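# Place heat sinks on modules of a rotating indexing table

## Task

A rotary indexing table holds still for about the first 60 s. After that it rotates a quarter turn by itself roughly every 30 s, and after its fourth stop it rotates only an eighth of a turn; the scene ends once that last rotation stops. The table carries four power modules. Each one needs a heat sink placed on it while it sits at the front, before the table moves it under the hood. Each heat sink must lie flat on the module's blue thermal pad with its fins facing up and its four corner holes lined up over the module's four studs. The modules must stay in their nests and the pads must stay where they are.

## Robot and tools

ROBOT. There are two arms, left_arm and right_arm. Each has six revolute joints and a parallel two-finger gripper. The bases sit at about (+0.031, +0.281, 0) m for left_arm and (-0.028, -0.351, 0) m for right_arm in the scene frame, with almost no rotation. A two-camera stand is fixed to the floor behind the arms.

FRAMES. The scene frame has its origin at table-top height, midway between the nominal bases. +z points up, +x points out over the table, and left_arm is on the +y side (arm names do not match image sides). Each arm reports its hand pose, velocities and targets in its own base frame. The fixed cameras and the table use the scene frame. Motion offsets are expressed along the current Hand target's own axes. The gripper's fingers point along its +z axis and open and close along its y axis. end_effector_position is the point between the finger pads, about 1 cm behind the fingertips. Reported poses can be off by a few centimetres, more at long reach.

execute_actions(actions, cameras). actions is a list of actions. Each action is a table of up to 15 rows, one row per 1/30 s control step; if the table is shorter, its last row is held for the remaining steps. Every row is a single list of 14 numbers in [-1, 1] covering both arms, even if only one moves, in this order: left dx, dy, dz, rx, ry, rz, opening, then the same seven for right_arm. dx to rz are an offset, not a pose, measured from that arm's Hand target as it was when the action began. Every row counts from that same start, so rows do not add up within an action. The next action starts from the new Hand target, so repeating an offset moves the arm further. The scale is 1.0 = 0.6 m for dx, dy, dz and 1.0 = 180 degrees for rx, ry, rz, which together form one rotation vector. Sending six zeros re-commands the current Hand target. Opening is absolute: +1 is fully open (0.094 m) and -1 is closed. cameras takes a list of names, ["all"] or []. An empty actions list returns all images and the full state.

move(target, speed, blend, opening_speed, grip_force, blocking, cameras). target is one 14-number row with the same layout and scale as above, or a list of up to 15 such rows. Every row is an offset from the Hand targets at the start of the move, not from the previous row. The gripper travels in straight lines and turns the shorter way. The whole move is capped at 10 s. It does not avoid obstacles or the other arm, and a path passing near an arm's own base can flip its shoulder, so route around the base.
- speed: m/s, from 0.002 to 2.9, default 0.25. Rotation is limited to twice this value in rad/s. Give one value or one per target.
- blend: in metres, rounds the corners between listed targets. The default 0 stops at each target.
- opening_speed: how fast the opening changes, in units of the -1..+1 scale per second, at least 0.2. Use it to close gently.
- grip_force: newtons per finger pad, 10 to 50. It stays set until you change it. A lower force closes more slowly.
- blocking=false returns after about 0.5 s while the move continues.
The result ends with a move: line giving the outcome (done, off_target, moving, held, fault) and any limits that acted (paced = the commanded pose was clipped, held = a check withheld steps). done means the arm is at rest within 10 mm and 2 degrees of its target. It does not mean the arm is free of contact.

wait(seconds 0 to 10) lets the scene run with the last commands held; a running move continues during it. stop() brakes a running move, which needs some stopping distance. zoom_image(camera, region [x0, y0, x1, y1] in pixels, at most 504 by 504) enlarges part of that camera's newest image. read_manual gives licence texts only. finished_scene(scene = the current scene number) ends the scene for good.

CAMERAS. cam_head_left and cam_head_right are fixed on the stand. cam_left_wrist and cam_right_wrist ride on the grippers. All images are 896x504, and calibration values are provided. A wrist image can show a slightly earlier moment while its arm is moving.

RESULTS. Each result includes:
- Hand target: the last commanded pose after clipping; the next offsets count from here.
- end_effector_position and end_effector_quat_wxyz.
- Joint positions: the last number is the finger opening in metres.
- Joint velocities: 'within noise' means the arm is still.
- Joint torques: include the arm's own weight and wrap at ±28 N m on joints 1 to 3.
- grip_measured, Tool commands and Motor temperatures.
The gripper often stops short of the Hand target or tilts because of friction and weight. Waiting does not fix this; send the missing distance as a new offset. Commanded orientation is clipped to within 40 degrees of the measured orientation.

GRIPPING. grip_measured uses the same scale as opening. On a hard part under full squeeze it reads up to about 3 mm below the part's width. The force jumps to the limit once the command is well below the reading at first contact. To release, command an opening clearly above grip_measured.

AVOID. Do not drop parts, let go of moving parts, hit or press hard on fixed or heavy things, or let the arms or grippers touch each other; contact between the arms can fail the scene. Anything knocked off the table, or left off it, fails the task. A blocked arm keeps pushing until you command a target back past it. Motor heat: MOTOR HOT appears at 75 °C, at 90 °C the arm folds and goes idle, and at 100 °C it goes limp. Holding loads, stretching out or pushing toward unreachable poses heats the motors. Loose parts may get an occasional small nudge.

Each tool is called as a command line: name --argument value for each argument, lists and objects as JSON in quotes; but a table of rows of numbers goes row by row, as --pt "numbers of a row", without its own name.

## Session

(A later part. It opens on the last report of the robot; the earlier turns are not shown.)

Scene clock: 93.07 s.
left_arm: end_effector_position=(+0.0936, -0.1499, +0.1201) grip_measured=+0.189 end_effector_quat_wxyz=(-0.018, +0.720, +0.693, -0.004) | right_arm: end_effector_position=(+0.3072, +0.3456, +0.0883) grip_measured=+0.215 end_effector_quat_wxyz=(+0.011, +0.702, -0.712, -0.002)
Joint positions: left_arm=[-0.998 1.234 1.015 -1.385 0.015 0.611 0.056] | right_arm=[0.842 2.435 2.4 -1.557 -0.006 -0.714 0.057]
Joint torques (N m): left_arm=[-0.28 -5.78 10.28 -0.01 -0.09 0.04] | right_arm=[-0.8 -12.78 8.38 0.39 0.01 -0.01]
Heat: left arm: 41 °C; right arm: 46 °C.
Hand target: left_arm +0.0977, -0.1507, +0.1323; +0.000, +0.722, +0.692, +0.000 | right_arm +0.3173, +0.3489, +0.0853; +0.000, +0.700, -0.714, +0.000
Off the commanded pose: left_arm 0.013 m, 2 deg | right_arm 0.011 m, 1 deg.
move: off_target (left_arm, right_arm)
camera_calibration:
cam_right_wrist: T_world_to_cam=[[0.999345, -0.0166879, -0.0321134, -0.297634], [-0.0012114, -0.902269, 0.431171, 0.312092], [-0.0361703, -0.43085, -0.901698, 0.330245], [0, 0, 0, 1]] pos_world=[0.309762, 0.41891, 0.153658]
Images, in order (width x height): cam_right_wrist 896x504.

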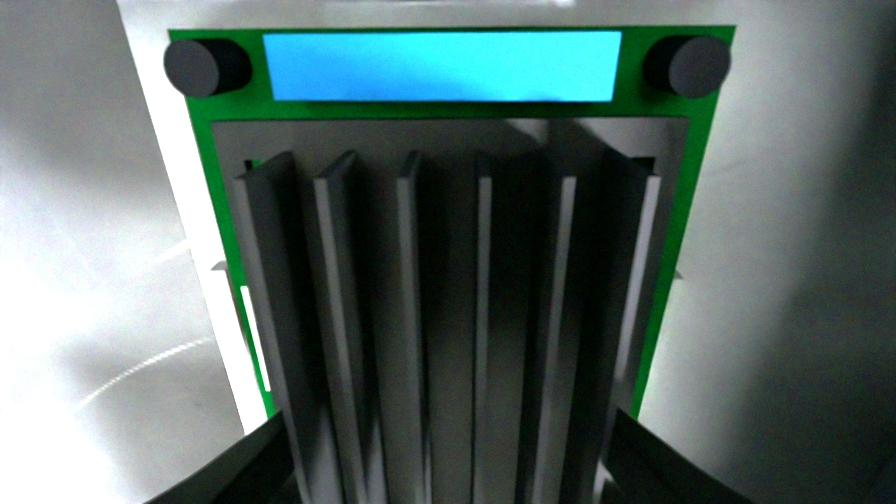

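move --pt "0 0 0 0 0 0 0.15 0 0 -0.0117 0 0 0 0.15" --speed 0.06 --cameras '["cam_right_wrist"]'

zoom_image --camera "cam_right_wrist" --region '[220, 140, 290, 180]'

Scene clock: 94.87 s.
left_arm: end_effector_position=(+0.0936, -0.1499, +0.1201) grip_measured=+0.189 end_effector_quat_wxyz=(-0.018, +0.720, +0.693, -0.004) | right_arm: end_effector_position=(+0.3073, +0.3457, +0.0895) grip_measured=+0.215 end_effector_quat_wxyz=(+0.016, +0.702, -0.712, -0.002)
Joint positions: left_arm=[-0.998 1.234 1.015 -1.385 0.015 0.611 0.056] | right_arm=[0.842 2.458 2.447 -1.591 -0.006 -0.714 0.057]
Joint torques (N m): left_arm=[-0.34 -5.75 10.29 -0.02 -0.09 0.05] | right_arm=[-0.76 -13.81 8.92 0.33 0.02 0]
Heat: left arm: 41 °C; right arm: 45 °C.
Hand target: left_arm +0.0977, -0.1507, +0.1323; +0.000, +0.722, +0.692, +0.000 | right_arm +0.3174, +0.3490, +0.0923; +0.000, +0.700, -0.714, +0.000
Off the commanded pose: left_arm 0.013 m, 2 deg | right_arm 0.011 m, 2 deg.
joint read past its limit (right arm) — joint 4 (wrist pitch), lower limit.
joint sent to its limit (right arm) — joint 4 (wrist pitch), lower limit. The joint targets still meet the commanded pose.
move: off_target (left_arm, right_arm)
camera_calibration:
cam_right_wrist: T_world_to_cam=[[0.999102, -0.0169617, -0.0388289, -0.296884], [0.00176744, -0.898902, 0.438145, 0.308875], [-0.0423351, -0.437821, -0.898065, 0.335304], [0, 0, 0, 1]] pos_world=[0.310266, 0.419415, 0.154265]
Images, in order (width x height): cam_right_wrist 896x504.

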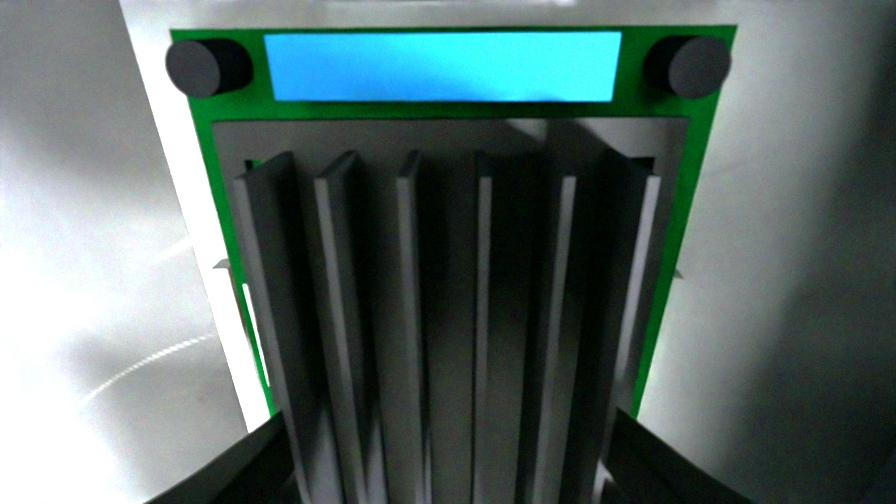

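Scaled by 7.200 from the camera's 896x504 image, which has a finer 1280x720 frame.

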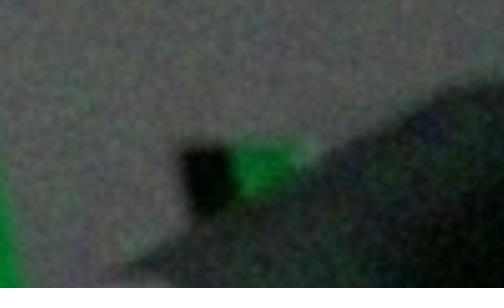

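move --pt "0 0 0 0 0 0 0.15 0 0 0.037 0 0 0 0.15" --pt "0 0 0 0 0 0 0.15 0.015 0.0067 0.039 0 0 0 0.15" --pt "0 0 0 0 0 0 0.15 0.012 -0.004 0.041 0 0 0 0.15" --pt "0 0 0 0 0 0 0.15 0.004 0.013 0.043 0 0 0 0.15" --speed 0.06 --blend '[0.003,0.003,0.003,0]' --cameras '["cam_right_wrist"]'

Scene clock: 96.93 s.
left_arm: end_effector_position=(+0.0936, -0.1499, +0.1201) grip_measured=+0.189 end_effector_quat_wxyz=(-0.018, +0.720, +0.693, -0.004) | right_arm: end_effector_position=(+0.3063, +0.3435, +0.0779) grip_measured=+0.215 end_effector_quat_wxyz=(+0.005, +0.702, -0.712, -0.005)
Joint positions: left_arm=[-0.998 1.234 1.015 -1.385 0.015 0.611 0.056] | right_arm=[0.839 2.387 2.273 -1.466 -0.01 -0.717 0.057]
Joint torques (N m): left_arm=[-0.32 -5.83 10.25 -0.02 -0.1 0.04] | right_arm=[0.1 -14.23 3.15 0.72 0.05 0.16]
Heat: left arm: 42 °C; right arm: 45 °C.
Hand target: left_arm +0.0977, -0.1507, +0.1323; +0.000, +0.722, +0.692, +0.000 | right_arm +0.3096, +0.3466, +0.0666; +0.000, +0.700, -0.714, +0.000
Off the commanded pose: left_arm 0.013 m, 2 deg | right_arm 0.012 m, 1 deg.
move: off_target (left_arm, right_arm)
camera_calibration:
cam_right_wrist: T_world_to_cam=[[0.999497, -0.0157065, -0.0275366, -0.2978], [-0.00266908, -0.907242, 0.4206, 0.317606], [-0.0315885, -0.420315, -0.906828, 0.31532], [0, 0, 0, 1]] pos_world=[0.308458, 0.416002, 0.144155]
Images, in order (width x height): cam_right_wrist 896x504.

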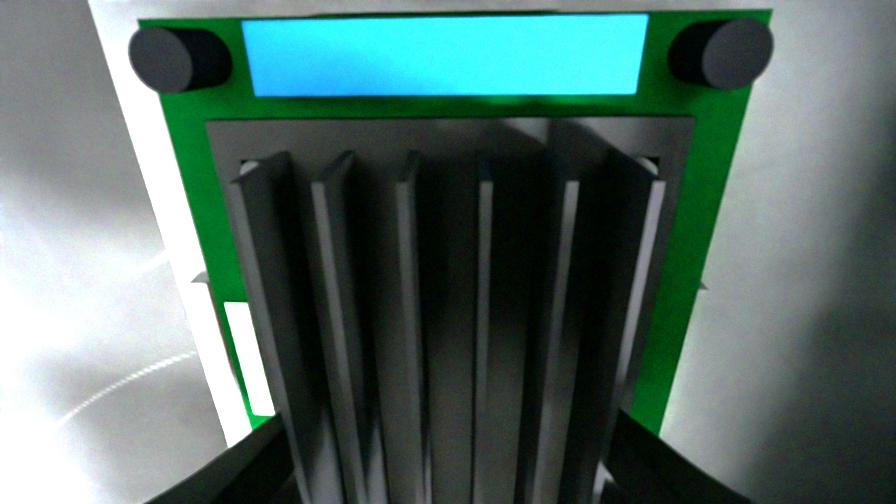

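move --pt "0 0 0 0 0 0 0.15 0 0 0.012 0 0 0 0.15" --pt "0 0 0 0 0 0 0.15 0 0 0.0 0 0 0 0.6" --pt "0 0 0 0 0 0 0.15 0 0 -0.0 0 0 0 0.6" --pt "0 0 0 0 0 0 0.15 0 0 -0.16 0 0 0 0.6" --speed '[0.05,0.05,0.05,0.15]' --cameras '["cam_right_wrist"]'

Scene clock: 99.83 s.
left_arm: end_effector_position=(+0.0936, -0.1499, +0.1201) grip_measured=+0.189 end_effector_quat_wxyz=(-0.018, +0.720, +0.693, -0.004) | right_arm: end_effector_position=(+0.3085, +0.3469, +0.1425) grip_measured=+0.597 end_effector_quat_wxyz=(-0.050, +0.702, -0.711, -0.008)
Joint positions: left_arm=[-0.998 1.234 1.015 -1.385 0.015 0.611 0.056] | right_arm=[0.84 2.331 2.431 -1.572 -0.009 -0.717 0.075]
Joint torques (N m): left_arm=[-0.31 -5.78 10.24 -0.01 -0.1 0.03] | right_arm=[-0.02 -17.51 7.61 0.43 0.06 0.14]
Heat: left arm: 42 °C; right arm: 46 °C.
Hand target: left_arm +0.0977, -0.1507, +0.1323; +0.000, +0.722, +0.692, +0.000 | right_arm +0.3095, +0.3467, +0.1625; +0.000, +0.700, -0.714, +0.000
Off the commanded pose: left_arm 0.013 m, 2 deg | right_arm 0.020 m, 6 deg.
joint sent to its limit (right arm) — joint 4 (wrist pitch), lower limit. The joint targets are off in orientation, not in position.
move: off_target (left_arm, right_arm); target 2's new opening was sent with right_arm's hand 0.012 m and 1 deg from that target
camera_calibration:
cam_right_wrist: T_world_to_cam=[[0.998874, -0.0152876, 0.0449064, -0.308564], [-0.0298506, -0.938291, 0.344557, 0.323604], [0.0368678, -0.345509, -0.937691, 0.332648], [0, 0, 0, 1]] pos_world=[0.305613, 0.41385, 0.214277]
Images, in order (width x height): cam_right_wrist 896x504.

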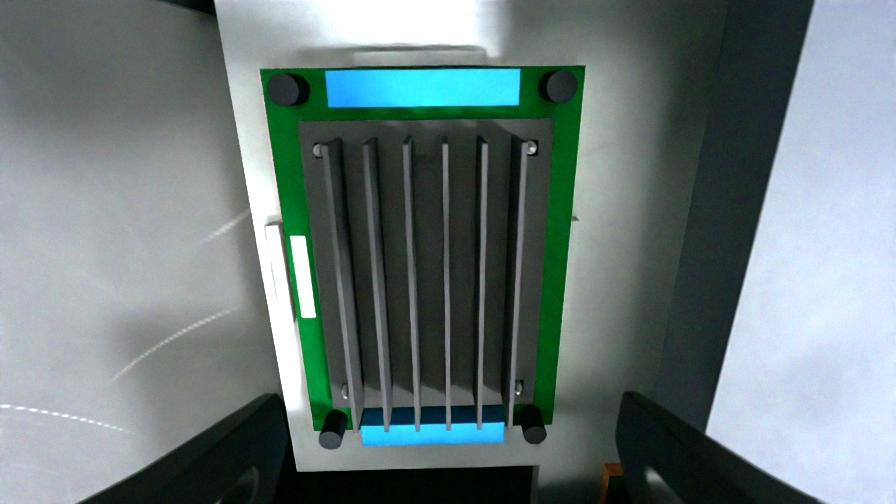

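move --pt "0 0 0 0 0 0 0.15 0.377 -0.041 -0.029 0 0 0 0.6" --pt "-0.1767 0.1283 -0.0545 0 0 0 0.15 0.5925 -0.151 0.004 0 0 -0.0367 0.6" --pt "-0.2095 0.2566 0.0238 0 0 0 0.15 0.5925 -0.151 0.004 0 0 -0.0367 0.6" --speed '[0.3,0.25,0.2]' --blend '[0.03,0.03,0]' --cameras '["cam_right_wrist","cam_left_wrist"]'

Scene clock: 102.77 s.
left_arm: end_effector_position=(+0.2370, -0.2767, +0.1115) grip_measured=+0.189 end_effector_quat_wxyz=(-0.018, +0.719, +0.695, -0.005) | right_arm: end_effector_position=(+0.3900, -0.0094, +0.1587) grip_measured=+0.597 end_effector_quat_wxyz=(-0.003, +0.736, -0.677, -0.001)
Joint positions: left_arm=[-0.857 1.962 1.729 -1.373 0.012 0.747 0.056] | right_arm=[-0.027 2.064 2.067 -1.572 -0.006 -1.681 0.075]
Joint torques (N m): left_arm=[-0.28 -10.85 10.51 0.26 -0.05 0.08] | right_arm=[-0.08 -10.67 8.01 0.18 -0.01 -0.1]
Heat: left arm: 42 °C; right arm: 46 °C.
Hand target: left_arm +0.2461, -0.2829, +0.1182; +0.000, +0.722, +0.692, +0.000 | right_arm +0.3933, -0.0105, +0.1604; +0.000, +0.740, -0.672, +0.000
Off the commanded pose: left_arm 0.013 m, 2 deg | right_arm 0.004 m, 1 deg.
joint sent to its limit (right arm) — joint 4 (wrist pitch), lower limit. The joint targets still meet the commanded pose.
move: off_target (left_arm)
camera_calibration:
cam_left_wrist: T_world_to_cam=[[-0.998079, 0.0383503, 0.0486677, 0.239649], [0.0554325, 0.903603, 0.42477, 0.226892], [-0.0276862, 0.426652, -0.903992, 0.317242], [0, 0, 0, 1]] pos_world=[0.235395, -0.349563, 0.178744]
cam_right_wrist: T_world_to_cam=[[0.996526, 0.0824301, -0.0118651, -0.385265], [0.0799073, -0.906284, 0.415047, -0.0676507], [0.0234592, -0.414553, -0.909723, 0.221968], [0, 0, 0, 1]] pos_world=[0.384126, 0.0624641, 0.225436]
Images, in order (width x height): cam_left_wrist 896x504, cam_right_wrist 896x504.

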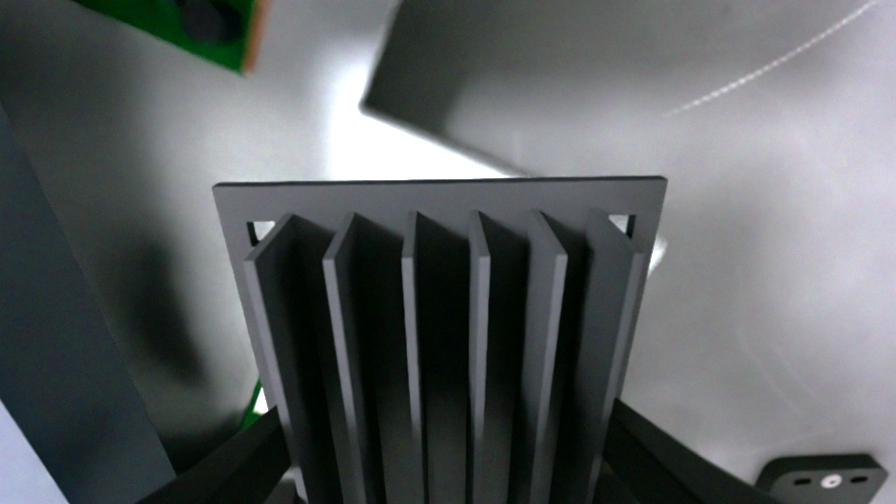

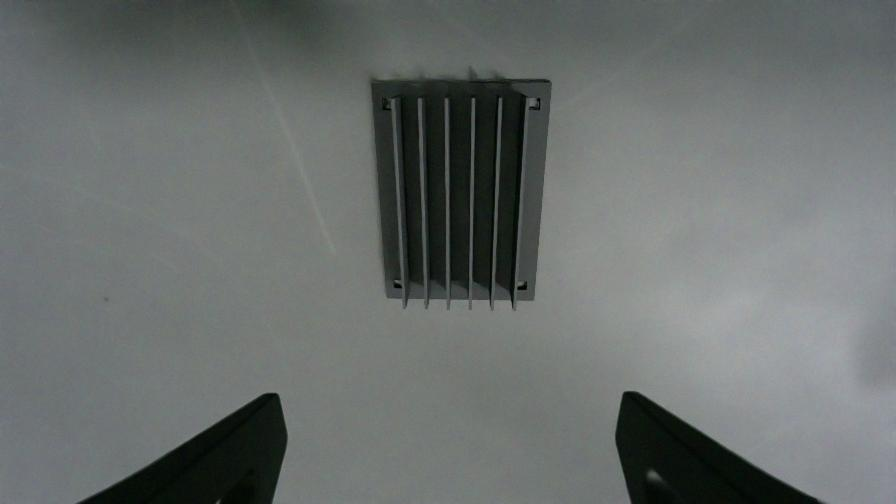

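move --pt "0 0 0 0 0 0 0.15 0.0039 -0.0055 0.2 0 0 0 0.6" --pt "0 0 0 0 0 0 0.15 0.0039 -0.0055 0.238 0 0 0 0.6" --speed '[0.2,0.07]' --blend '[0.005,0]' --cameras '["cam_right_wrist"]'

Scene clock: 105.20 s.
left_arm: end_effector_position=(+0.2370, -0.2767, +0.1115) grip_measured=+0.189 end_effector_quat_wxyz=(-0.018, +0.719, +0.695, -0.005) | right_arm: end_effector_position=(+0.3992, -0.0097, +0.0259) grip_measured=+0.597 end_effector_quat_wxyz=(-0.007, +0.738, -0.674, +0.004)
Joint positions: left_arm=[-0.857 1.962 1.729 -1.373 0.012 0.748 0.056] | right_arm=[-0.027 2.097 1.585 -1.043 -0.006 -1.688 0.075]
Joint torques (N m): left_arm=[-0.32 -10.88 10.48 0.24 -0.05 0.1] | right_arm=[-0.39 -10.97 4.71 0.4 -0.02 -0.08]
Heat: left arm: 42 °C; right arm: 45 °C.
Hand target: left_arm +0.2461, -0.2829, +0.1182; +0.000, +0.722, +0.692, +0.000 | right_arm +0.3968, -0.0126, +0.0176; +0.000, +0.740, -0.672, +0.000
Off the commanded pose: left_arm 0.013 m, 2 deg | right_arm 0.009 m, 1 deg.
move: off_target (left_arm)
camera_calibration:
cam_right_wrist: T_world_to_cam=[[0.996012, 0.0892127, 0.00144613, -0.395932], [0.080507, -0.905569, 0.416489, -0.0137492], [0.0384657, -0.414711, -0.90914, 0.0947252], [0, 0, 0, 1]] pos_world=[0.391816, 0.062155, 0.0924174]
Images, in order (width x height): cam_right_wrist 896x504.

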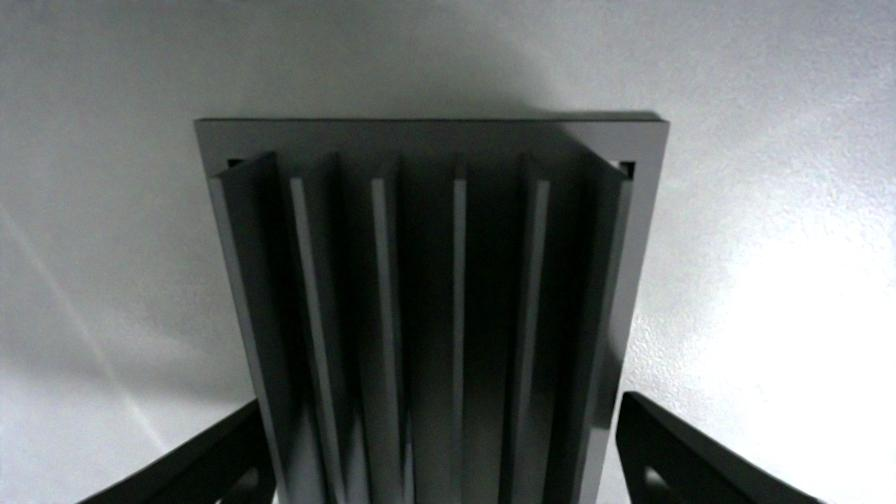

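move --pt "0 0 0 0 0 0 0.15 -0.0005 0.004 0 0 0 0 0.6" --pt "0 0 0 0 0 0 0.15 -0.0005 0.004 0 0 0 0 0.15" --pt "0 0 0 0 0 0 0.15 0 0.004 -0.2 0 0 0 0.15" --speed '[0.05,0.05,0.15]' --opening_speed 1.0 --cameras '["cam_right_wrist"]'

Scene clock: 108.37 s.
left_arm: end_effector_position=(+0.2370, -0.2767, +0.1115) grip_measured=+0.189 end_effector_quat_wxyz=(-0.018, +0.719, +0.695, -0.005) | right_arm: end_effector_position=(+0.3911, -0.0095, +0.1180) grip_measured=+0.217 end_effector_quat_wxyz=(+0.014, +0.738, -0.674, -0.020)
Joint positions: left_arm=[-0.857 1.962 1.729 -1.373 0.012 0.748 0.056] | right_arm=[-0.027 2.094 1.947 -1.472 -0.005 -1.688 0.057]
Joint torques (N m): left_arm=[-0.27 -10.82 10.51 0.24 -0.04 0.11] | right_arm=[-0.49 -15.42 8.53 0.03 -0.02 -0.08]
Heat: left arm: 41 °C; right arm: 45 °C.
Hand target: left_arm +0.2461, -0.2829, +0.1182; +0.000, +0.722, +0.692, +0.000 | right_arm +0.3945, -0.0127, +0.1375; +0.000, +0.740, -0.672, +0.000
Off the commanded pose: left_arm 0.013 m, 2 deg | right_arm 0.020 m, 3 deg.
move: off_target (left_arm, right_arm)
camera_calibration:
cam_right_wrist: T_world_to_cam=[[0.99419, 0.0888848, -0.0607136, -0.380011], [0.106018, -0.906147, 0.40946, -0.0604291], [-0.0186207, -0.413517, -0.910306, 0.201286], [0, 0, 0, 1]] pos_world=[0.387957, 0.0622546, 0.184903]
Images, in order (width x height): cam_right_wrist 896x504.

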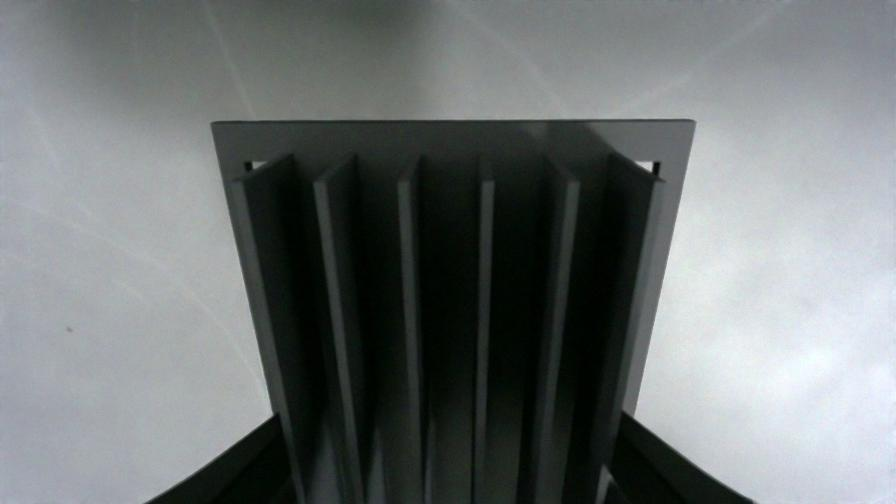

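wait --seconds 0.1 --cameras '["cam_left_wrist"]'

Scene clock: 108.67 s.
left_arm: end_effector_position=(+0.2370, -0.2767, +0.1115) grip_measured=+0.189 end_effector_quat_wxyz=(-0.018, +0.719, +0.695, -0.005) | right_arm: end_effector_position=(+0.3910, -0.0095, +0.1180) grip_measured=+0.217 end_effector_quat_wxyz=(+0.014, +0.738, -0.674, -0.020)
Joint positions: left_arm=[-0.857 1.962 1.729 -1.373 0.012 0.748 0.056] | right_arm=[-0.027 2.094 1.947 -1.472 -0.005 -1.688 0.057]
Joint torques (N m): left_arm=[-0.29 -10.85 10.54 0.25 -0.05 0.1] | right_arm=[-0.47 -15.39 8.43 0.03 -0.02 -0.1]
Heat: left arm: 41 °C; right arm: 45 °C.
Hand target: left_arm +0.2461, -0.2829, +0.1182; +0.000, +0.722, +0.692, +0.000 | right_arm +0.3945, -0.0127, +0.1375; +0.000, +0.740, -0.672, +0.000
Tool commands: left_gripper/opening=+0.15 right_gripper/opening=+0.15
Off the commanded pose: left_arm 0.013 m, 2 deg | right_arm 0.020 m, 3 deg.
wait: 0.10 s; at rest from the start
camera_calibration:
cam_left_wrist: T_world_to_cam=[[-0.99805, 0.039152, 0.0486068, 0.239933], [0.0561319, 0.903565, 0.424758, 0.226716], [-0.0272893, 0.426659, -0.904001, 0.317152], [0, 0, 0, 1]] pos_world=[0.235394, -0.349562, 0.178744]
Images, in order (width x height): cam_left_wrist 896x504.

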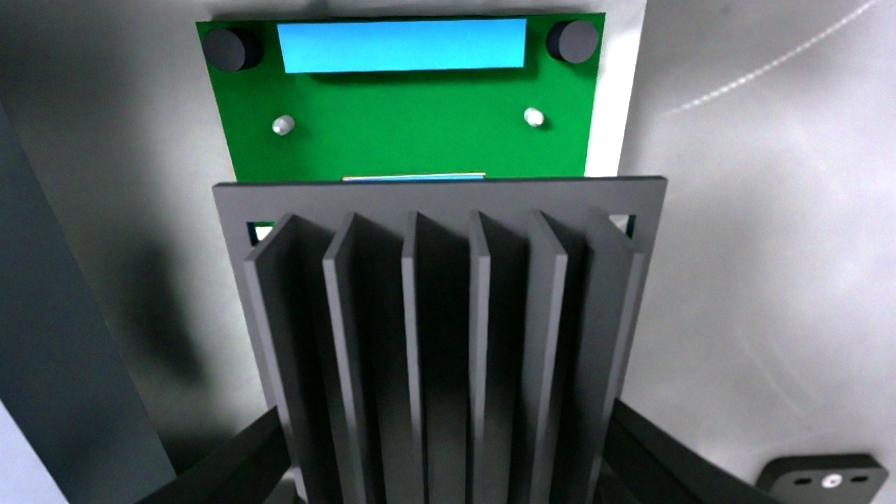

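move --pt "-0.0311 0.0058 0.0275 0 0 -0.0103 0.15 0 0 0 0 0 0 0.15" --speed 0.1 --cameras '["cam_left_wrist"]'

Scene clock: 110.33 s.
left_arm: end_effector_position=(+0.2405, -0.2922, +0.0968) grip_measured=+0.189 end_effector_quat_wxyz=(-0.019, +0.713, +0.701, -0.004) | right_arm: end_effector_position=(+0.3910, -0.0095, +0.1180) grip_measured=+0.217 end_effector_quat_wxyz=(+0.014, +0.738, -0.674, -0.020)
Joint positions: left_arm=[-0.877 2.024 1.759 -1.343 0.012 0.712 0.056] | right_arm=[-0.027 2.094 1.947 -1.472 -0.005 -1.688 0.057]
Joint torques (N m): left_arm=[-0.76 -11.03 10.5 0.33 -0.04 -0.15] | right_arm=[-0.49 -15.43 8.47 0.02 -0.02 -0.08]
Heat: left arm: 41 °C; right arm: 45 °C.
Hand target: left_arm +0.2488, -0.3017, +0.1017; +0.000, +0.711, +0.703, +0.000 | right_arm +0.3945, -0.0127, +0.1375; +0.000, +0.740, -0.672, +0.000
Off the commanded pose: left_arm 0.013 m, 2 deg | right_arm 0.020 m, 3 deg.
move: off_target (left_arm, right_arm)
camera_calibration:
cam_left_wrist: T_world_to_cam=[[-0.998509, 0.0225685, 0.0497003, 0.239864], [0.0416923, 0.90302, 0.427571, 0.249935], [-0.0352307, 0.429006, -0.902614, 0.313012], [0, 0, 0, 1]] pos_world=[0.240113, -0.365394, 0.163742]
Images, in order (width x height): cam_left_wrist 896x504.

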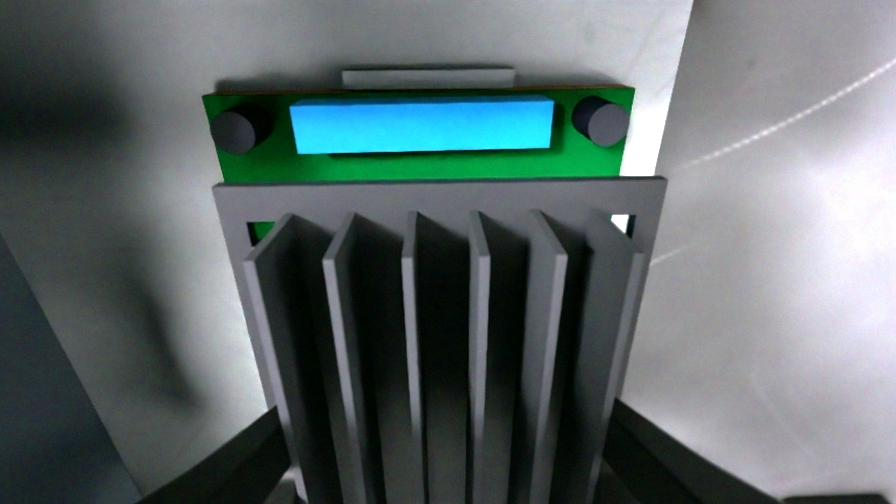

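move --pt "0.006 0.0117 0.02 0 0 -0.005 0.15 0 0 0 0 0 0 0.15" --speed 0.1 --cameras '["cam_left_wrist"]'

Scene clock: 111.73 s.
left_arm: end_effector_position=(+0.2497, -0.2973, +0.0934) grip_measured=+0.189 end_effector_quat_wxyz=(-0.003, +0.710, +0.705, -0.006) | right_arm: end_effector_position=(+0.3910, -0.0095, +0.1180) grip_measured=+0.217 end_effector_quat_wxyz=(+0.014, +0.738, -0.674, -0.020)
Joint positions: left_arm=[-0.867 2.033 1.759 -1.303 0.012 0.711 0.056] | right_arm=[-0.027 2.094 1.947 -1.472 -0.005 -1.688 0.057]
Joint torques (N m): left_arm=[-0.05 -11.02 7.24 0.38 -0.04 -0.11] | right_arm=[-0.47 -15.38 8.5 0.05 -0.01 -0.07]
Heat: left arm: 41 °C; right arm: 45 °C.
Hand target: left_arm +0.2558, -0.2982, +0.0897; +0.000, +0.705, +0.709, +0.000 | right_arm +0.3945, -0.0127, +0.1375; +0.000, +0.740, -0.672, +0.000
Off the commanded pose: left_arm 0.007 m, 1 deg | right_arm 0.020 m, 3 deg.
move: off_target (right_arm)
camera_calibration:
cam_left_wrist: T_world_to_cam=[[-0.999487, 0.0132287, 0.0291653, 0.24878], [0.023951, 0.913324, 0.406529, 0.265026], [-0.0212595, 0.407019, -0.913172, 0.303377], [0, 0, 0, 1]] pos_world=[0.248754, -0.368825, 0.162039]
Images, in order (width x height): cam_left_wrist 896x504.

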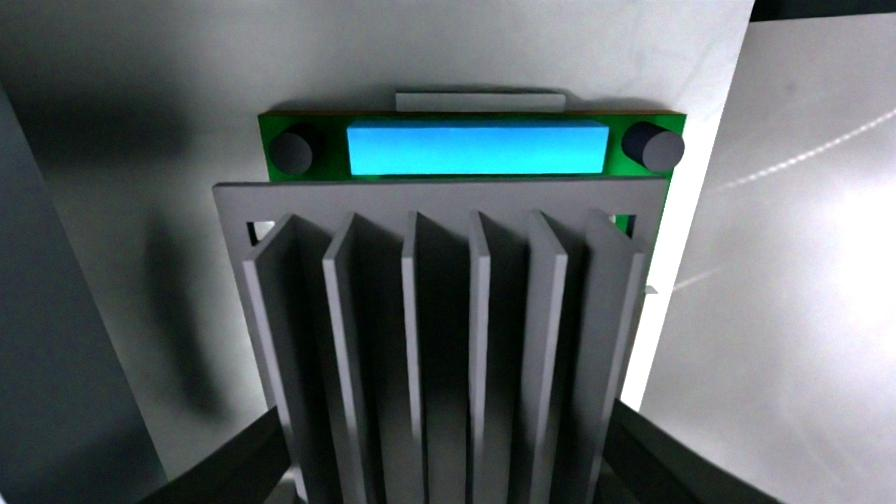

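move --pt "0.0105 -0.0283 0.0067 0 0 0.0092 0.15 0 0 0 0 0 0 0.15" --speed 0.08 --cameras '["cam_left_wrist"]'

Scene clock: 113.23 s.
left_arm: end_effector_position=(+0.2408, -0.2898, +0.0706) grip_measured=+0.189 end_effector_quat_wxyz=(-0.023, +0.713, +0.701, +0.001) | right_arm: end_effector_position=(+0.3910, -0.0095, +0.1180) grip_measured=+0.217 end_effector_quat_wxyz=(+0.014, +0.738, -0.674, -0.020)
Joint positions: left_arm=[-0.876 2.033 1.667 -1.251 0.002 0.711 0.056] | right_arm=[-0.027 2.094 1.947 -1.472 -0.005 -1.688 0.057]
Joint torques (N m): left_arm=[-1.05 -17.22 5.49 0.26 0.05 -0.03] | right_arm=[-0.47 -15.42 8.43 0.03 -0.02 -0.09]
Heat: left arm: 41 °C; right arm: 45 °C.
Hand target: left_arm +0.2388, -0.2920, +0.0857; +0.000, +0.716, +0.699, +0.000 | right_arm +0.3945, -0.0127, +0.1375; +0.000, +0.740, -0.672, +0.000
Off the commanded pose: left_arm 0.015 m, 3 deg | right_arm 0.020 m, 3 deg.
move: off_target (left_arm, right_arm)
camera_calibration:
cam_left_wrist: T_world_to_cam=[[-0.99863, 0.0212588, 0.0478205, 0.241172], [0.0401007, 0.897973, 0.43822, 0.257071], [-0.0336255, 0.439537, -0.897595, 0.290682], [0, 0, 0, 1]] pos_world=[0.240307, -0.363735, 0.136728]
Images, in order (width x height): cam_left_wrist 896x504.

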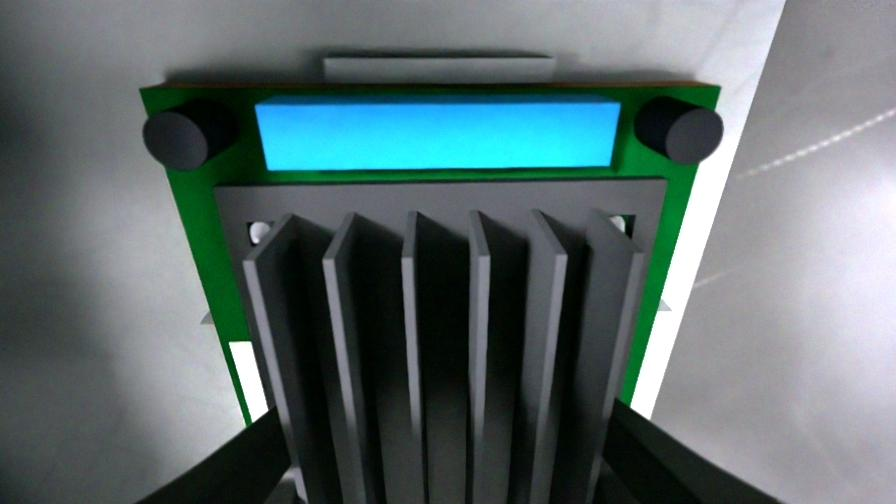

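move --pt "0 0 0.045 0 0 0 0.15 0 0 0 0 0 0 0.15" --pt "0 0 0.033 0 0 0 0.6 0 0 0 0 0 0 0.15" --pt "0 0 -0.13 0 0 0 0.6 0 0 0 0 0 0 0.15" --speed '[0.05,0.05,0.15]' --cameras '["cam_left_wrist"]'

Scene clock: 116.63 s.
left_arm: end_effector_position=(+0.2404, -0.2898, +0.1583) grip_measured=+0.597 end_effector_quat_wxyz=(+0.000, +0.713, +0.701, +0.000) | right_arm: end_effector_position=(+0.3910, -0.0095, +0.1180) grip_measured=+0.217 end_effector_quat_wxyz=(+0.014, +0.738, -0.674, -0.020)
Joint positions: left_arm=[-0.878 2 1.971 -1.542 0.001 0.711 0.075] | right_arm=[-0.027 2.094 1.947 -1.472 -0.005 -1.688 0.057]
Joint torques (N m): left_arm=[-0.96 -11.55 9.11 0.11 0.06 -0.06] | right_arm=[-0.44 -15.43 8.54 0.04 -0.01 -0.09]
Heat: left arm: 40 °C; right arm: 45 °C.
Hand target: left_arm +0.2388, -0.2920, +0.1637; +0.000, +0.716, +0.699, +0.000 | right_arm +0.3945, -0.0127, +0.1375; +0.000, +0.740, -0.672, +0.000
Off the commanded pose: left_arm 0.006 m, 0 deg | right_arm 0.020 m, 3 deg.
joint sent to its limit (left arm) — joint 4 (wrist pitch), lower limit. The joint targets still meet the commanded pose.
move: off_target (right_arm)
camera_calibration:
cam_left_wrist: T_world_to_cam=[[-0.999567, 0.0238867, 0.0171537, 0.242445], [0.0288139, 0.912146, 0.408851, 0.23017], [-0.00588053, 0.409168, -0.91244, 0.35628], [0, 0, 0, 1]] pos_world=[0.237803, -0.361518, 0.22682]
Images, in order (width x height): cam_left_wrist 896x504.

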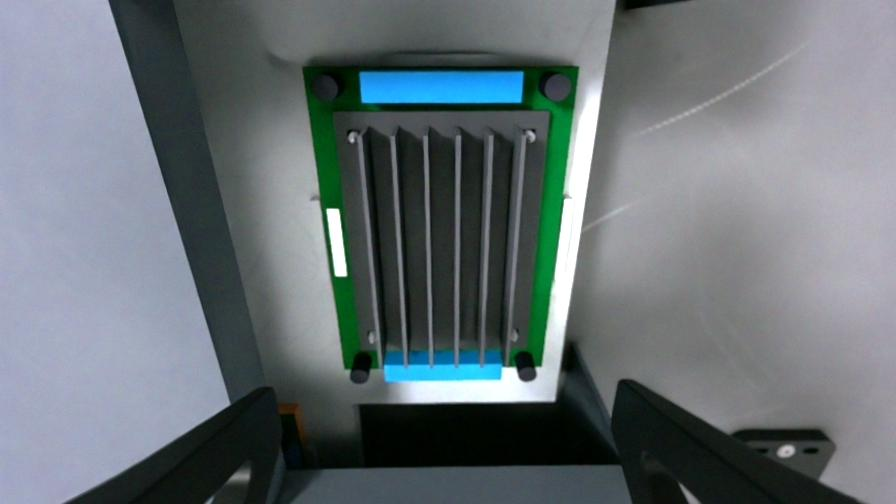

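move --pt "0.315 -0.206 -0.027 0 0 0 0.6 0 0 -0.104 0 0 0 0.15" --pt "0.315 -0.206 -0.027 0 0 0 0.6 -0.5823 0.0903 -0.0708 0 0 0.0367 0.15" --pt "0.315 -0.206 -0.027 0 0 0 0.6 -0.6105 0.0876 0.0258 0 0 0.0367 0.15" --speed '[0.25,0.25,0.12]' --blend '[0.02,0.02,0]' --cameras '["cam_right_wrist"]'

Scene clock: 120.37 s.
left_arm: end_effector_position=(+0.1222, -0.1036, +0.1819) grip_measured=+0.598 end_effector_quat_wxyz=(+0.056, +0.713, +0.699, +0.005) | right_arm: end_effector_position=(+0.3049, +0.3404, +0.1141) grip_measured=+0.217 end_effector_quat_wxyz=(-0.007, +0.703, -0.712, +0.000)
Joint positions: left_arm=[-0.702 1.074 1.168 -1.553 0.001 0.887 0.075] | right_arm=[0.84 2.375 2.397 -1.58 0 -0.717 0.057]
Joint torques (N m): left_arm=[0.05 -2.17 5.39 0.47 0.07 0.09] | right_arm=[0.36 -14.43 8.66 0.31 -0.05 0.19]
Heat: left arm: 40 °C; right arm: 45 °C.
Hand target: left_arm +0.1198, -0.1000, +0.1797; +0.001, +0.715, +0.699, +0.000 | right_arm +0.3070, +0.3467, +0.1219; +0.000, +0.700, -0.714, +0.000
Off the commanded pose: left_arm 0.005 m, 6 deg | right_arm 0.010 m, 1 deg.
joint sent to its limit (left arm) — joint 4 (wrist pitch), lower limit. The joint targets are off in orientation, not in position.
joint sent to its limit (right arm) — joint 4 (wrist pitch), lower limit. The joint targets still meet the commanded pose.
move: off_target (left_arm)
camera_calibration:
cam_right_wrist: T_world_to_cam=[[0.999888, -0.0140531, -0.00505986, -0.298699], [-0.0107325, -0.911591, 0.410958, 0.304685], [-0.0103878, -0.410858, -0.91164, 0.33769], [0, 0, 0, 1]] pos_world=[0.305443, 0.412293, 0.181128]
Images, in order (width x height): cam_right_wrist 896x504.

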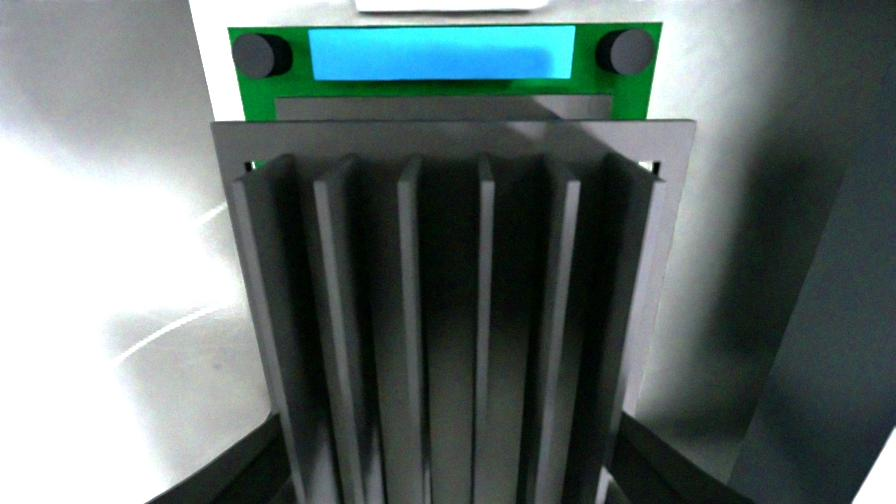

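wait --seconds 10 --cameras '[]'

wait --seconds 5 --cameras '["cam_right_wrist"]'

Scene clock: 130.57 s.
left_arm: end_effector_position=(+0.1222, -0.1036, +0.1819) grip_measured=+0.598 end_effector_quat_wxyz=(+0.056, +0.713, +0.699, +0.005) | right_arm: end_effector_position=(+0.3049, +0.3404, +0.1141) grip_measured=+0.217 end_effector_quat_wxyz=(-0.007, +0.703, -0.712, +0.000)
Joint positions: left_arm=[-0.702 1.074 1.168 -1.553 0.001 0.887 0.075] | right_arm=[0.84 2.375 2.397 -1.58 0 -0.717 0.057]
Joint torques (N m): left_arm=[0.06 -2.14 5.41 0.48 0.08 0.11] | right_arm=[0.43 -14.41 8.66 0.34 -0.08 0.18]
Heat: left arm: 39 °C; right arm: 46 °C.
Hand target: left_arm +0.1198, -0.1000, +0.1797; +0.001, +0.715, +0.699, +0.000 | right_arm +0.3070, +0.3467, +0.1219; +0.000, +0.700, -0.714, +0.000
Tool commands: left_gripper/opening=+0.6 right_gripper/opening=+0.15
Off the commanded pose: left_arm 0.005 m, 6 deg | right_arm 0.010 m, 1 deg.
wait: 10.00 s; at rest from the start
No camera images: "cameras" was empty.

Scene clock: 135.57 s.
left_arm: end_effector_position=(+0.1222, -0.1036, +0.1819) grip_measured=+0.598 end_effector_quat_wxyz=(+0.056, +0.713, +0.699, +0.005) | right_arm: end_effector_position=(+0.3049, +0.3404, +0.1141) grip_measured=+0.217 end_effector_quat_wxyz=(-0.007, +0.703, -0.712, +0.000)
Joint positions: left_arm=[-0.702 1.074 1.168 -1.553 0.001 0.887 0.075] | right_arm=[0.84 2.375 2.397 -1.58 0 -0.717 0.057]
Joint torques (N m): left_arm=[0.06 -2.18 5.42 0.47 0.06 0.1] | right_arm=[0.35 -14.43 8.59 0.32 -0.05 0.19]
Heat: left arm: 38 °C; right arm: 47 °C.
Hand target: left_arm +0.1198, -0.1000, +0.1797; +0.001, +0.715, +0.699, +0.000 | right_arm +0.3070, +0.3467, +0.1219; +0.000, +0.700, -0.714, +0.000
Tool commands: left_gripper/opening=+0.6 right_gripper/opening=+0.15
Off the commanded pose: left_arm 0.005 m, 6 deg | right_arm 0.010 m, 1 deg.
wait: 5.00 s; at rest by 0.17 s
camera_calibration:
cam_right_wrist: T_world_to_cam=[[0.999888, -0.0140531, -0.00505986, -0.298699], [-0.0107325, -0.911591, 0.410958, 0.304685], [-0.0103878, -0.410858, -0.91164, 0.33769], [0, 0, 0, 1]] pos_world=[0.305443, 0.412293, 0.181128]
Images, in order (width x height): cam_right_wrist 896x504.

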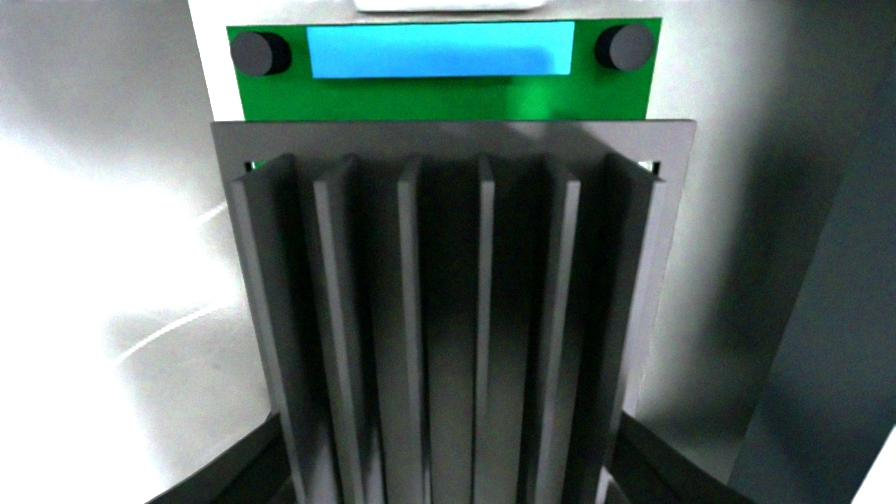

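move --pt "0 0 0 0 0 0 0.6 -0.006 0.0018 0.0665 0 0 -0.0092 0.15" --speed 0.1 --cameras '["cam_right_wrist"]'

Scene clock: 137.27 s.
left_arm: end_effector_position=(+0.1222, -0.1036, +0.1819) grip_measured=+0.598 end_effector_quat_wxyz=(+0.056, +0.713, +0.699, +0.005) | right_arm: end_effector_position=(+0.3081, +0.3474, +0.0876) grip_measured=+0.217 end_effector_quat_wxyz=(-0.002, +0.704, -0.710, +0.000)
Joint positions: left_arm=[-0.702 1.074 1.168 -1.553 0.001 0.887 0.075] | right_arm=[0.845 2.4 2.335 -1.5 0 -0.717 0.057]
Joint torques (N m): left_arm=[0.06 -2.17 5.38 0.47 0.07 0.09] | right_arm=[0.53 -14.13 5.29 0.41 -0.08 -0.06]
Heat: left arm: 38 °C; right arm: 47 °C.
Hand target: left_arm +0.1198, -0.1000, +0.1797; +0.001, +0.715, +0.699, +0.000 | right_arm +0.3060, +0.3503, +0.0819; +0.000, +0.711, -0.704, +0.000
Off the commanded pose: left_arm 0.005 m, 6 deg | right_arm 0.007 m, 1 deg.
joint sent to its limit (left arm) — joint 4 (wrist pitch), lower limit. The joint targets are off in orientation, not in position.
move: off_target (left_arm)
camera_calibration:
cam_right_wrist: T_world_to_cam=[[0.999903, -0.00912127, -0.010559, -0.30316], [-0.00389099, -0.909005, 0.416767, 0.318464], [-0.0133997, -0.416686, -0.908952, 0.319115], [0, 0, 0, 1]] pos_world=[0.308646, 0.41969, 0.154134]
Images, in order (width x height): cam_right_wrist 896x504.

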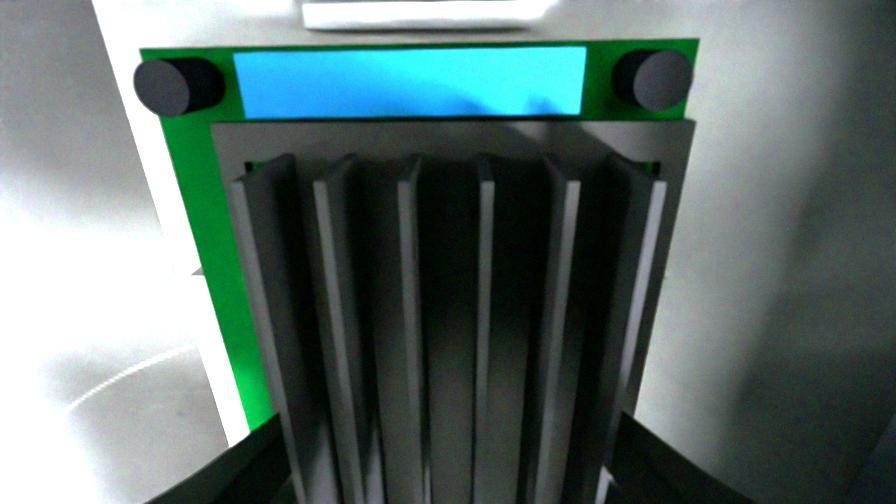

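move --pt "0 0 0 0 0 0 0.6 0.0253 0.0268 -0.0333 0 0 -0.0022 0.15" --speed 0.1 --cameras '["cam_right_wrist"]'

Scene clock: 138.87 s.
left_arm: end_effector_position=(+0.1222, -0.1036, +0.1819) grip_measured=+0.598 end_effector_quat_wxyz=(+0.056, +0.713, +0.699, +0.005) | right_arm: end_effector_position=(+0.2995, +0.3409, +0.0868) grip_measured=+0.217 end_effector_quat_wxyz=(-0.001, +0.706, -0.708, -0.001)
Joint positions: left_arm=[-0.702 1.074 1.168 -1.553 0.001 0.887 0.075] | right_arm=[0.849 2.336 2.219 -1.452 -0.002 -0.718 0.057]
Joint torques (N m): left_arm=[0.06 -2.13 5.39 0.47 0.08 0.1] | right_arm=[0.54 -19 4.44 0.07 -0.05 -0.11]
Heat: left arm: 38 °C; right arm: 47 °C.
Hand target: left_arm +0.1198, -0.1000, +0.1797; +0.001, +0.715, +0.699, +0.000 | right_arm +0.2901, +0.3351, +0.1020; +0.000, +0.713, -0.701, +0.000
Off the commanded pose: left_arm 0.005 m, 6 deg | right_arm 0.019 m, 1 deg.
joint sent to its limit (left arm) — joint 4 (wrist pitch), lower limit. The joint targets are off in orientation, not in position.
move: off_target (left_arm, right_arm)
camera_calibration:
cam_right_wrist: T_world_to_cam=[[0.999893, -0.00486615, -0.013759, -0.295894], [0.00132138, -0.908716, 0.417413, 0.311066], [-0.0145342, -0.417387, -0.908613, 0.316144], [0, 0, 0, 1]] pos_world=[0.300046, 0.413185, 0.153338]
Images, in order (width x height): cam_right_wrist 896x504.

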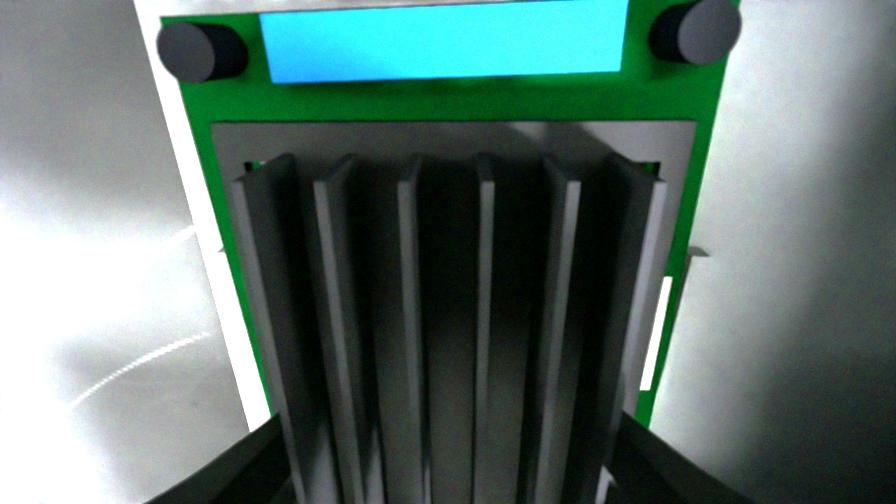

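execute_actions --actions '[]' --cameras '["cam_right_wrist"]'

Scene clock: 139.17 s.
left_arm: end_effector_position=(+0.1222, -0.1036, +0.1819) grip_measured=+0.598 end_effector_quat_wxyz=(+0.056, +0.713, +0.699, +0.005) | right_arm: end_effector_position=(+0.2995, +0.3409, +0.0868) grip_measured=+0.217 end_effector_quat_wxyz=(-0.001, +0.706, -0.708, -0.001)
Joint positions: left_arm=[-0.702 1.074 1.168 -1.553 0.001 0.887 0.075] | right_arm=[0.849 2.336 2.219 -1.452 -0.002 -0.718 0.057]
Joint velocities: within noise
Joint torques (N m): left_arm=[0.12 -2.19 5.37 0.48 0.07 0.1] | right_arm=[0.58 -19.03 4.42 0.05 -0.03 -0.1]
Motor temperatures (°C): left_arm=[26 34 38 25 22 26 28] | right_arm=[26 47 37 24 23 23 25]
Heat: left arm: 38 °C; right arm: 47 °C.
Hand target: left_arm +0.1198, -0.1000, +0.1797; +0.001, +0.715, +0.699, +0.000 | right_arm +0.2901, +0.3351, +0.1020; +0.000, +0.713, -0.701, +0.000
Tool commands: left_gripper/opening=+0.6 right_gripper/opening=+0.15
Off the commanded pose: left_arm 0.005 m, 6 deg | right_arm 0.019 m, 1 deg.
camera_calibration:
cam_right_wrist: T_world_to_cam=[[0.999893, -0.00486615, -0.013759, -0.295894], [0.00132138, -0.908716, 0.417413, 0.311066], [-0.0145342, -0.417387, -0.908613, 0.316144], [0, 0, 0, 1]] pos_world=[0.300046, 0.413185, 0.153338]
Images, in order (width x height): cam_right_wrist 896x504.

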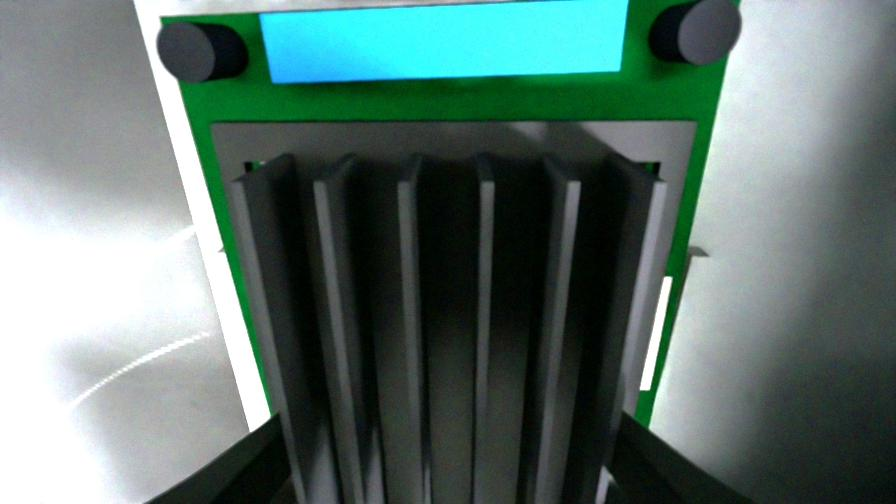

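move --pt "0 0 0 0 0 0 0.6 -0.0188 -0.0137 0.0143 0 0 -0.0083 0.15" --speed 0.08 --cameras '["cam_right_wrist"]'

Scene clock: 140.97 s.
left_arm: end_effector_position=(+0.1222, -0.1036, +0.1819) grip_measured=+0.598 end_effector_quat_wxyz=(+0.056, +0.713, +0.699, +0.005) | right_arm: end_effector_position=(+0.2971, +0.3415, +0.0896) grip_measured=+0.217 end_effector_quat_wxyz=(+0.006, +0.716, -0.699, -0.001)
Joint positions: left_arm=[-0.702 1.074 1.168 -1.553 0.001 0.887 0.075] | right_arm=[0.854 2.352 2.257 -1.487 -0.002 -0.741 0.057]
Joint torques (N m): left_arm=[0.06 -2.14 5.41 0.46 0.07 0.11] | right_arm=[0.42 -13.42 8.81 0.19 -0.05 -0.08]
Heat: left arm: 38 °C; right arm: 48 °C.
Hand target: left_arm +0.1198, -0.1000, +0.1797; +0.001, +0.715, +0.699, +0.000 | right_arm +0.2981, +0.3465, +0.0934; +0.000, +0.722, -0.692, +0.000
Off the commanded pose: left_arm 0.005 m, 6 deg | right_arm 0.006 m, 1 deg.
joint sent to its limit (left arm) — joint 4 (wrist pitch), lower limit. The joint targets are off in orientation, not in position.
move: off_target (left_arm)
camera_calibration:
cam_right_wrist: T_world_to_cam=[[0.999484, 0.0227872, -0.0226522, -0.301917], [0.0302738, -0.904068, 0.426315, 0.299502], [-0.0107645, -0.426781, -0.904291, 0.320548], [0, 0, 0, 1]] pos_world=[0.296145, 0.414454, 0.155347]
Images, in order (width x height): cam_right_wrist 896x504.

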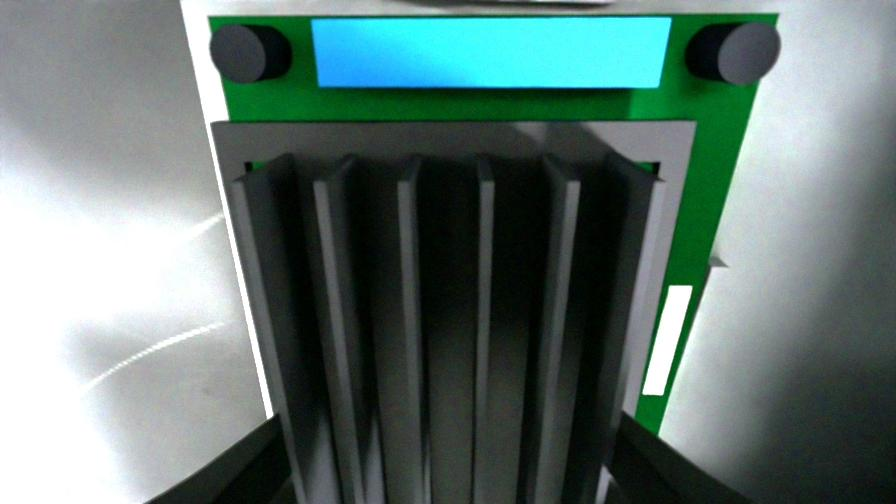

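move --pt "0 0 0 0 0 0 0.6 0.0035 -0.0193 0.0025 0 0 0 0.15" --speed 0.08 --cameras '["cam_right_wrist"]'

Scene clock: 142.43 s.
left_arm: end_effector_position=(+0.1222, -0.1036, +0.1819) grip_measured=+0.598 end_effector_quat_wxyz=(+0.056, +0.713, +0.699, +0.005) | right_arm: end_effector_position=(+0.3051, +0.3438, +0.0886) grip_measured=+0.217 end_effector_quat_wxyz=(+0.005, +0.720, -0.694, -0.001)
Joint positions: left_arm=[-0.702 1.074 1.168 -1.553 0.001 0.887 0.075] | right_arm=[0.844 2.394 2.327 -1.514 -0.002 -0.762 0.057]
Joint torques (N m): left_arm=[0.08 -2.17 5.46 0.45 0.08 0.1] | right_arm=[-0.43 -13.64 8.8 0.19 -0.02 -0.06]
Heat: left arm: 38 °C; right arm: 48 °C.
Hand target: left_arm +0.1198, -0.1000, +0.1797; +0.001, +0.715, +0.699, +0.000 | right_arm +0.3097, +0.3449, +0.0918; +0.000, +0.722, -0.692, +0.000
Off the commanded pose: left_arm 0.005 m, 6 deg | right_arm 0.006 m, 1 deg.
joint sent to its limit (left arm) — joint 4 (wrist pitch), lower limit. The joint targets are off in orientation, not in position.
move: off_target (left_arm)
camera_calibration:
cam_right_wrist: T_world_to_cam=[[0.999178, 0.0341901, -0.0217586, -0.313874], [0.0401993, -0.904237, 0.425136, 0.298846], [-0.00513944, -0.425661, -0.904868, 0.318749], [0, 0, 0, 1]] pos_world=[0.303241, 0.416637, 0.154546]
Images, in order (width x height): cam_right_wrist 896x504.

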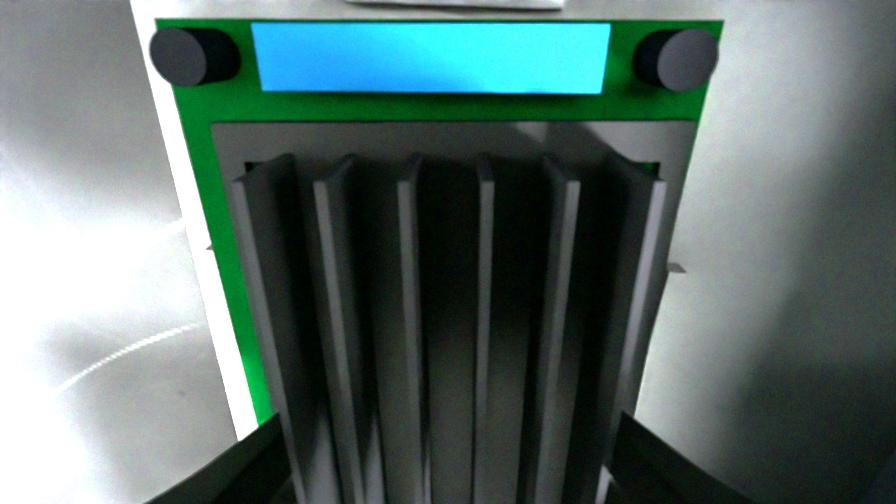

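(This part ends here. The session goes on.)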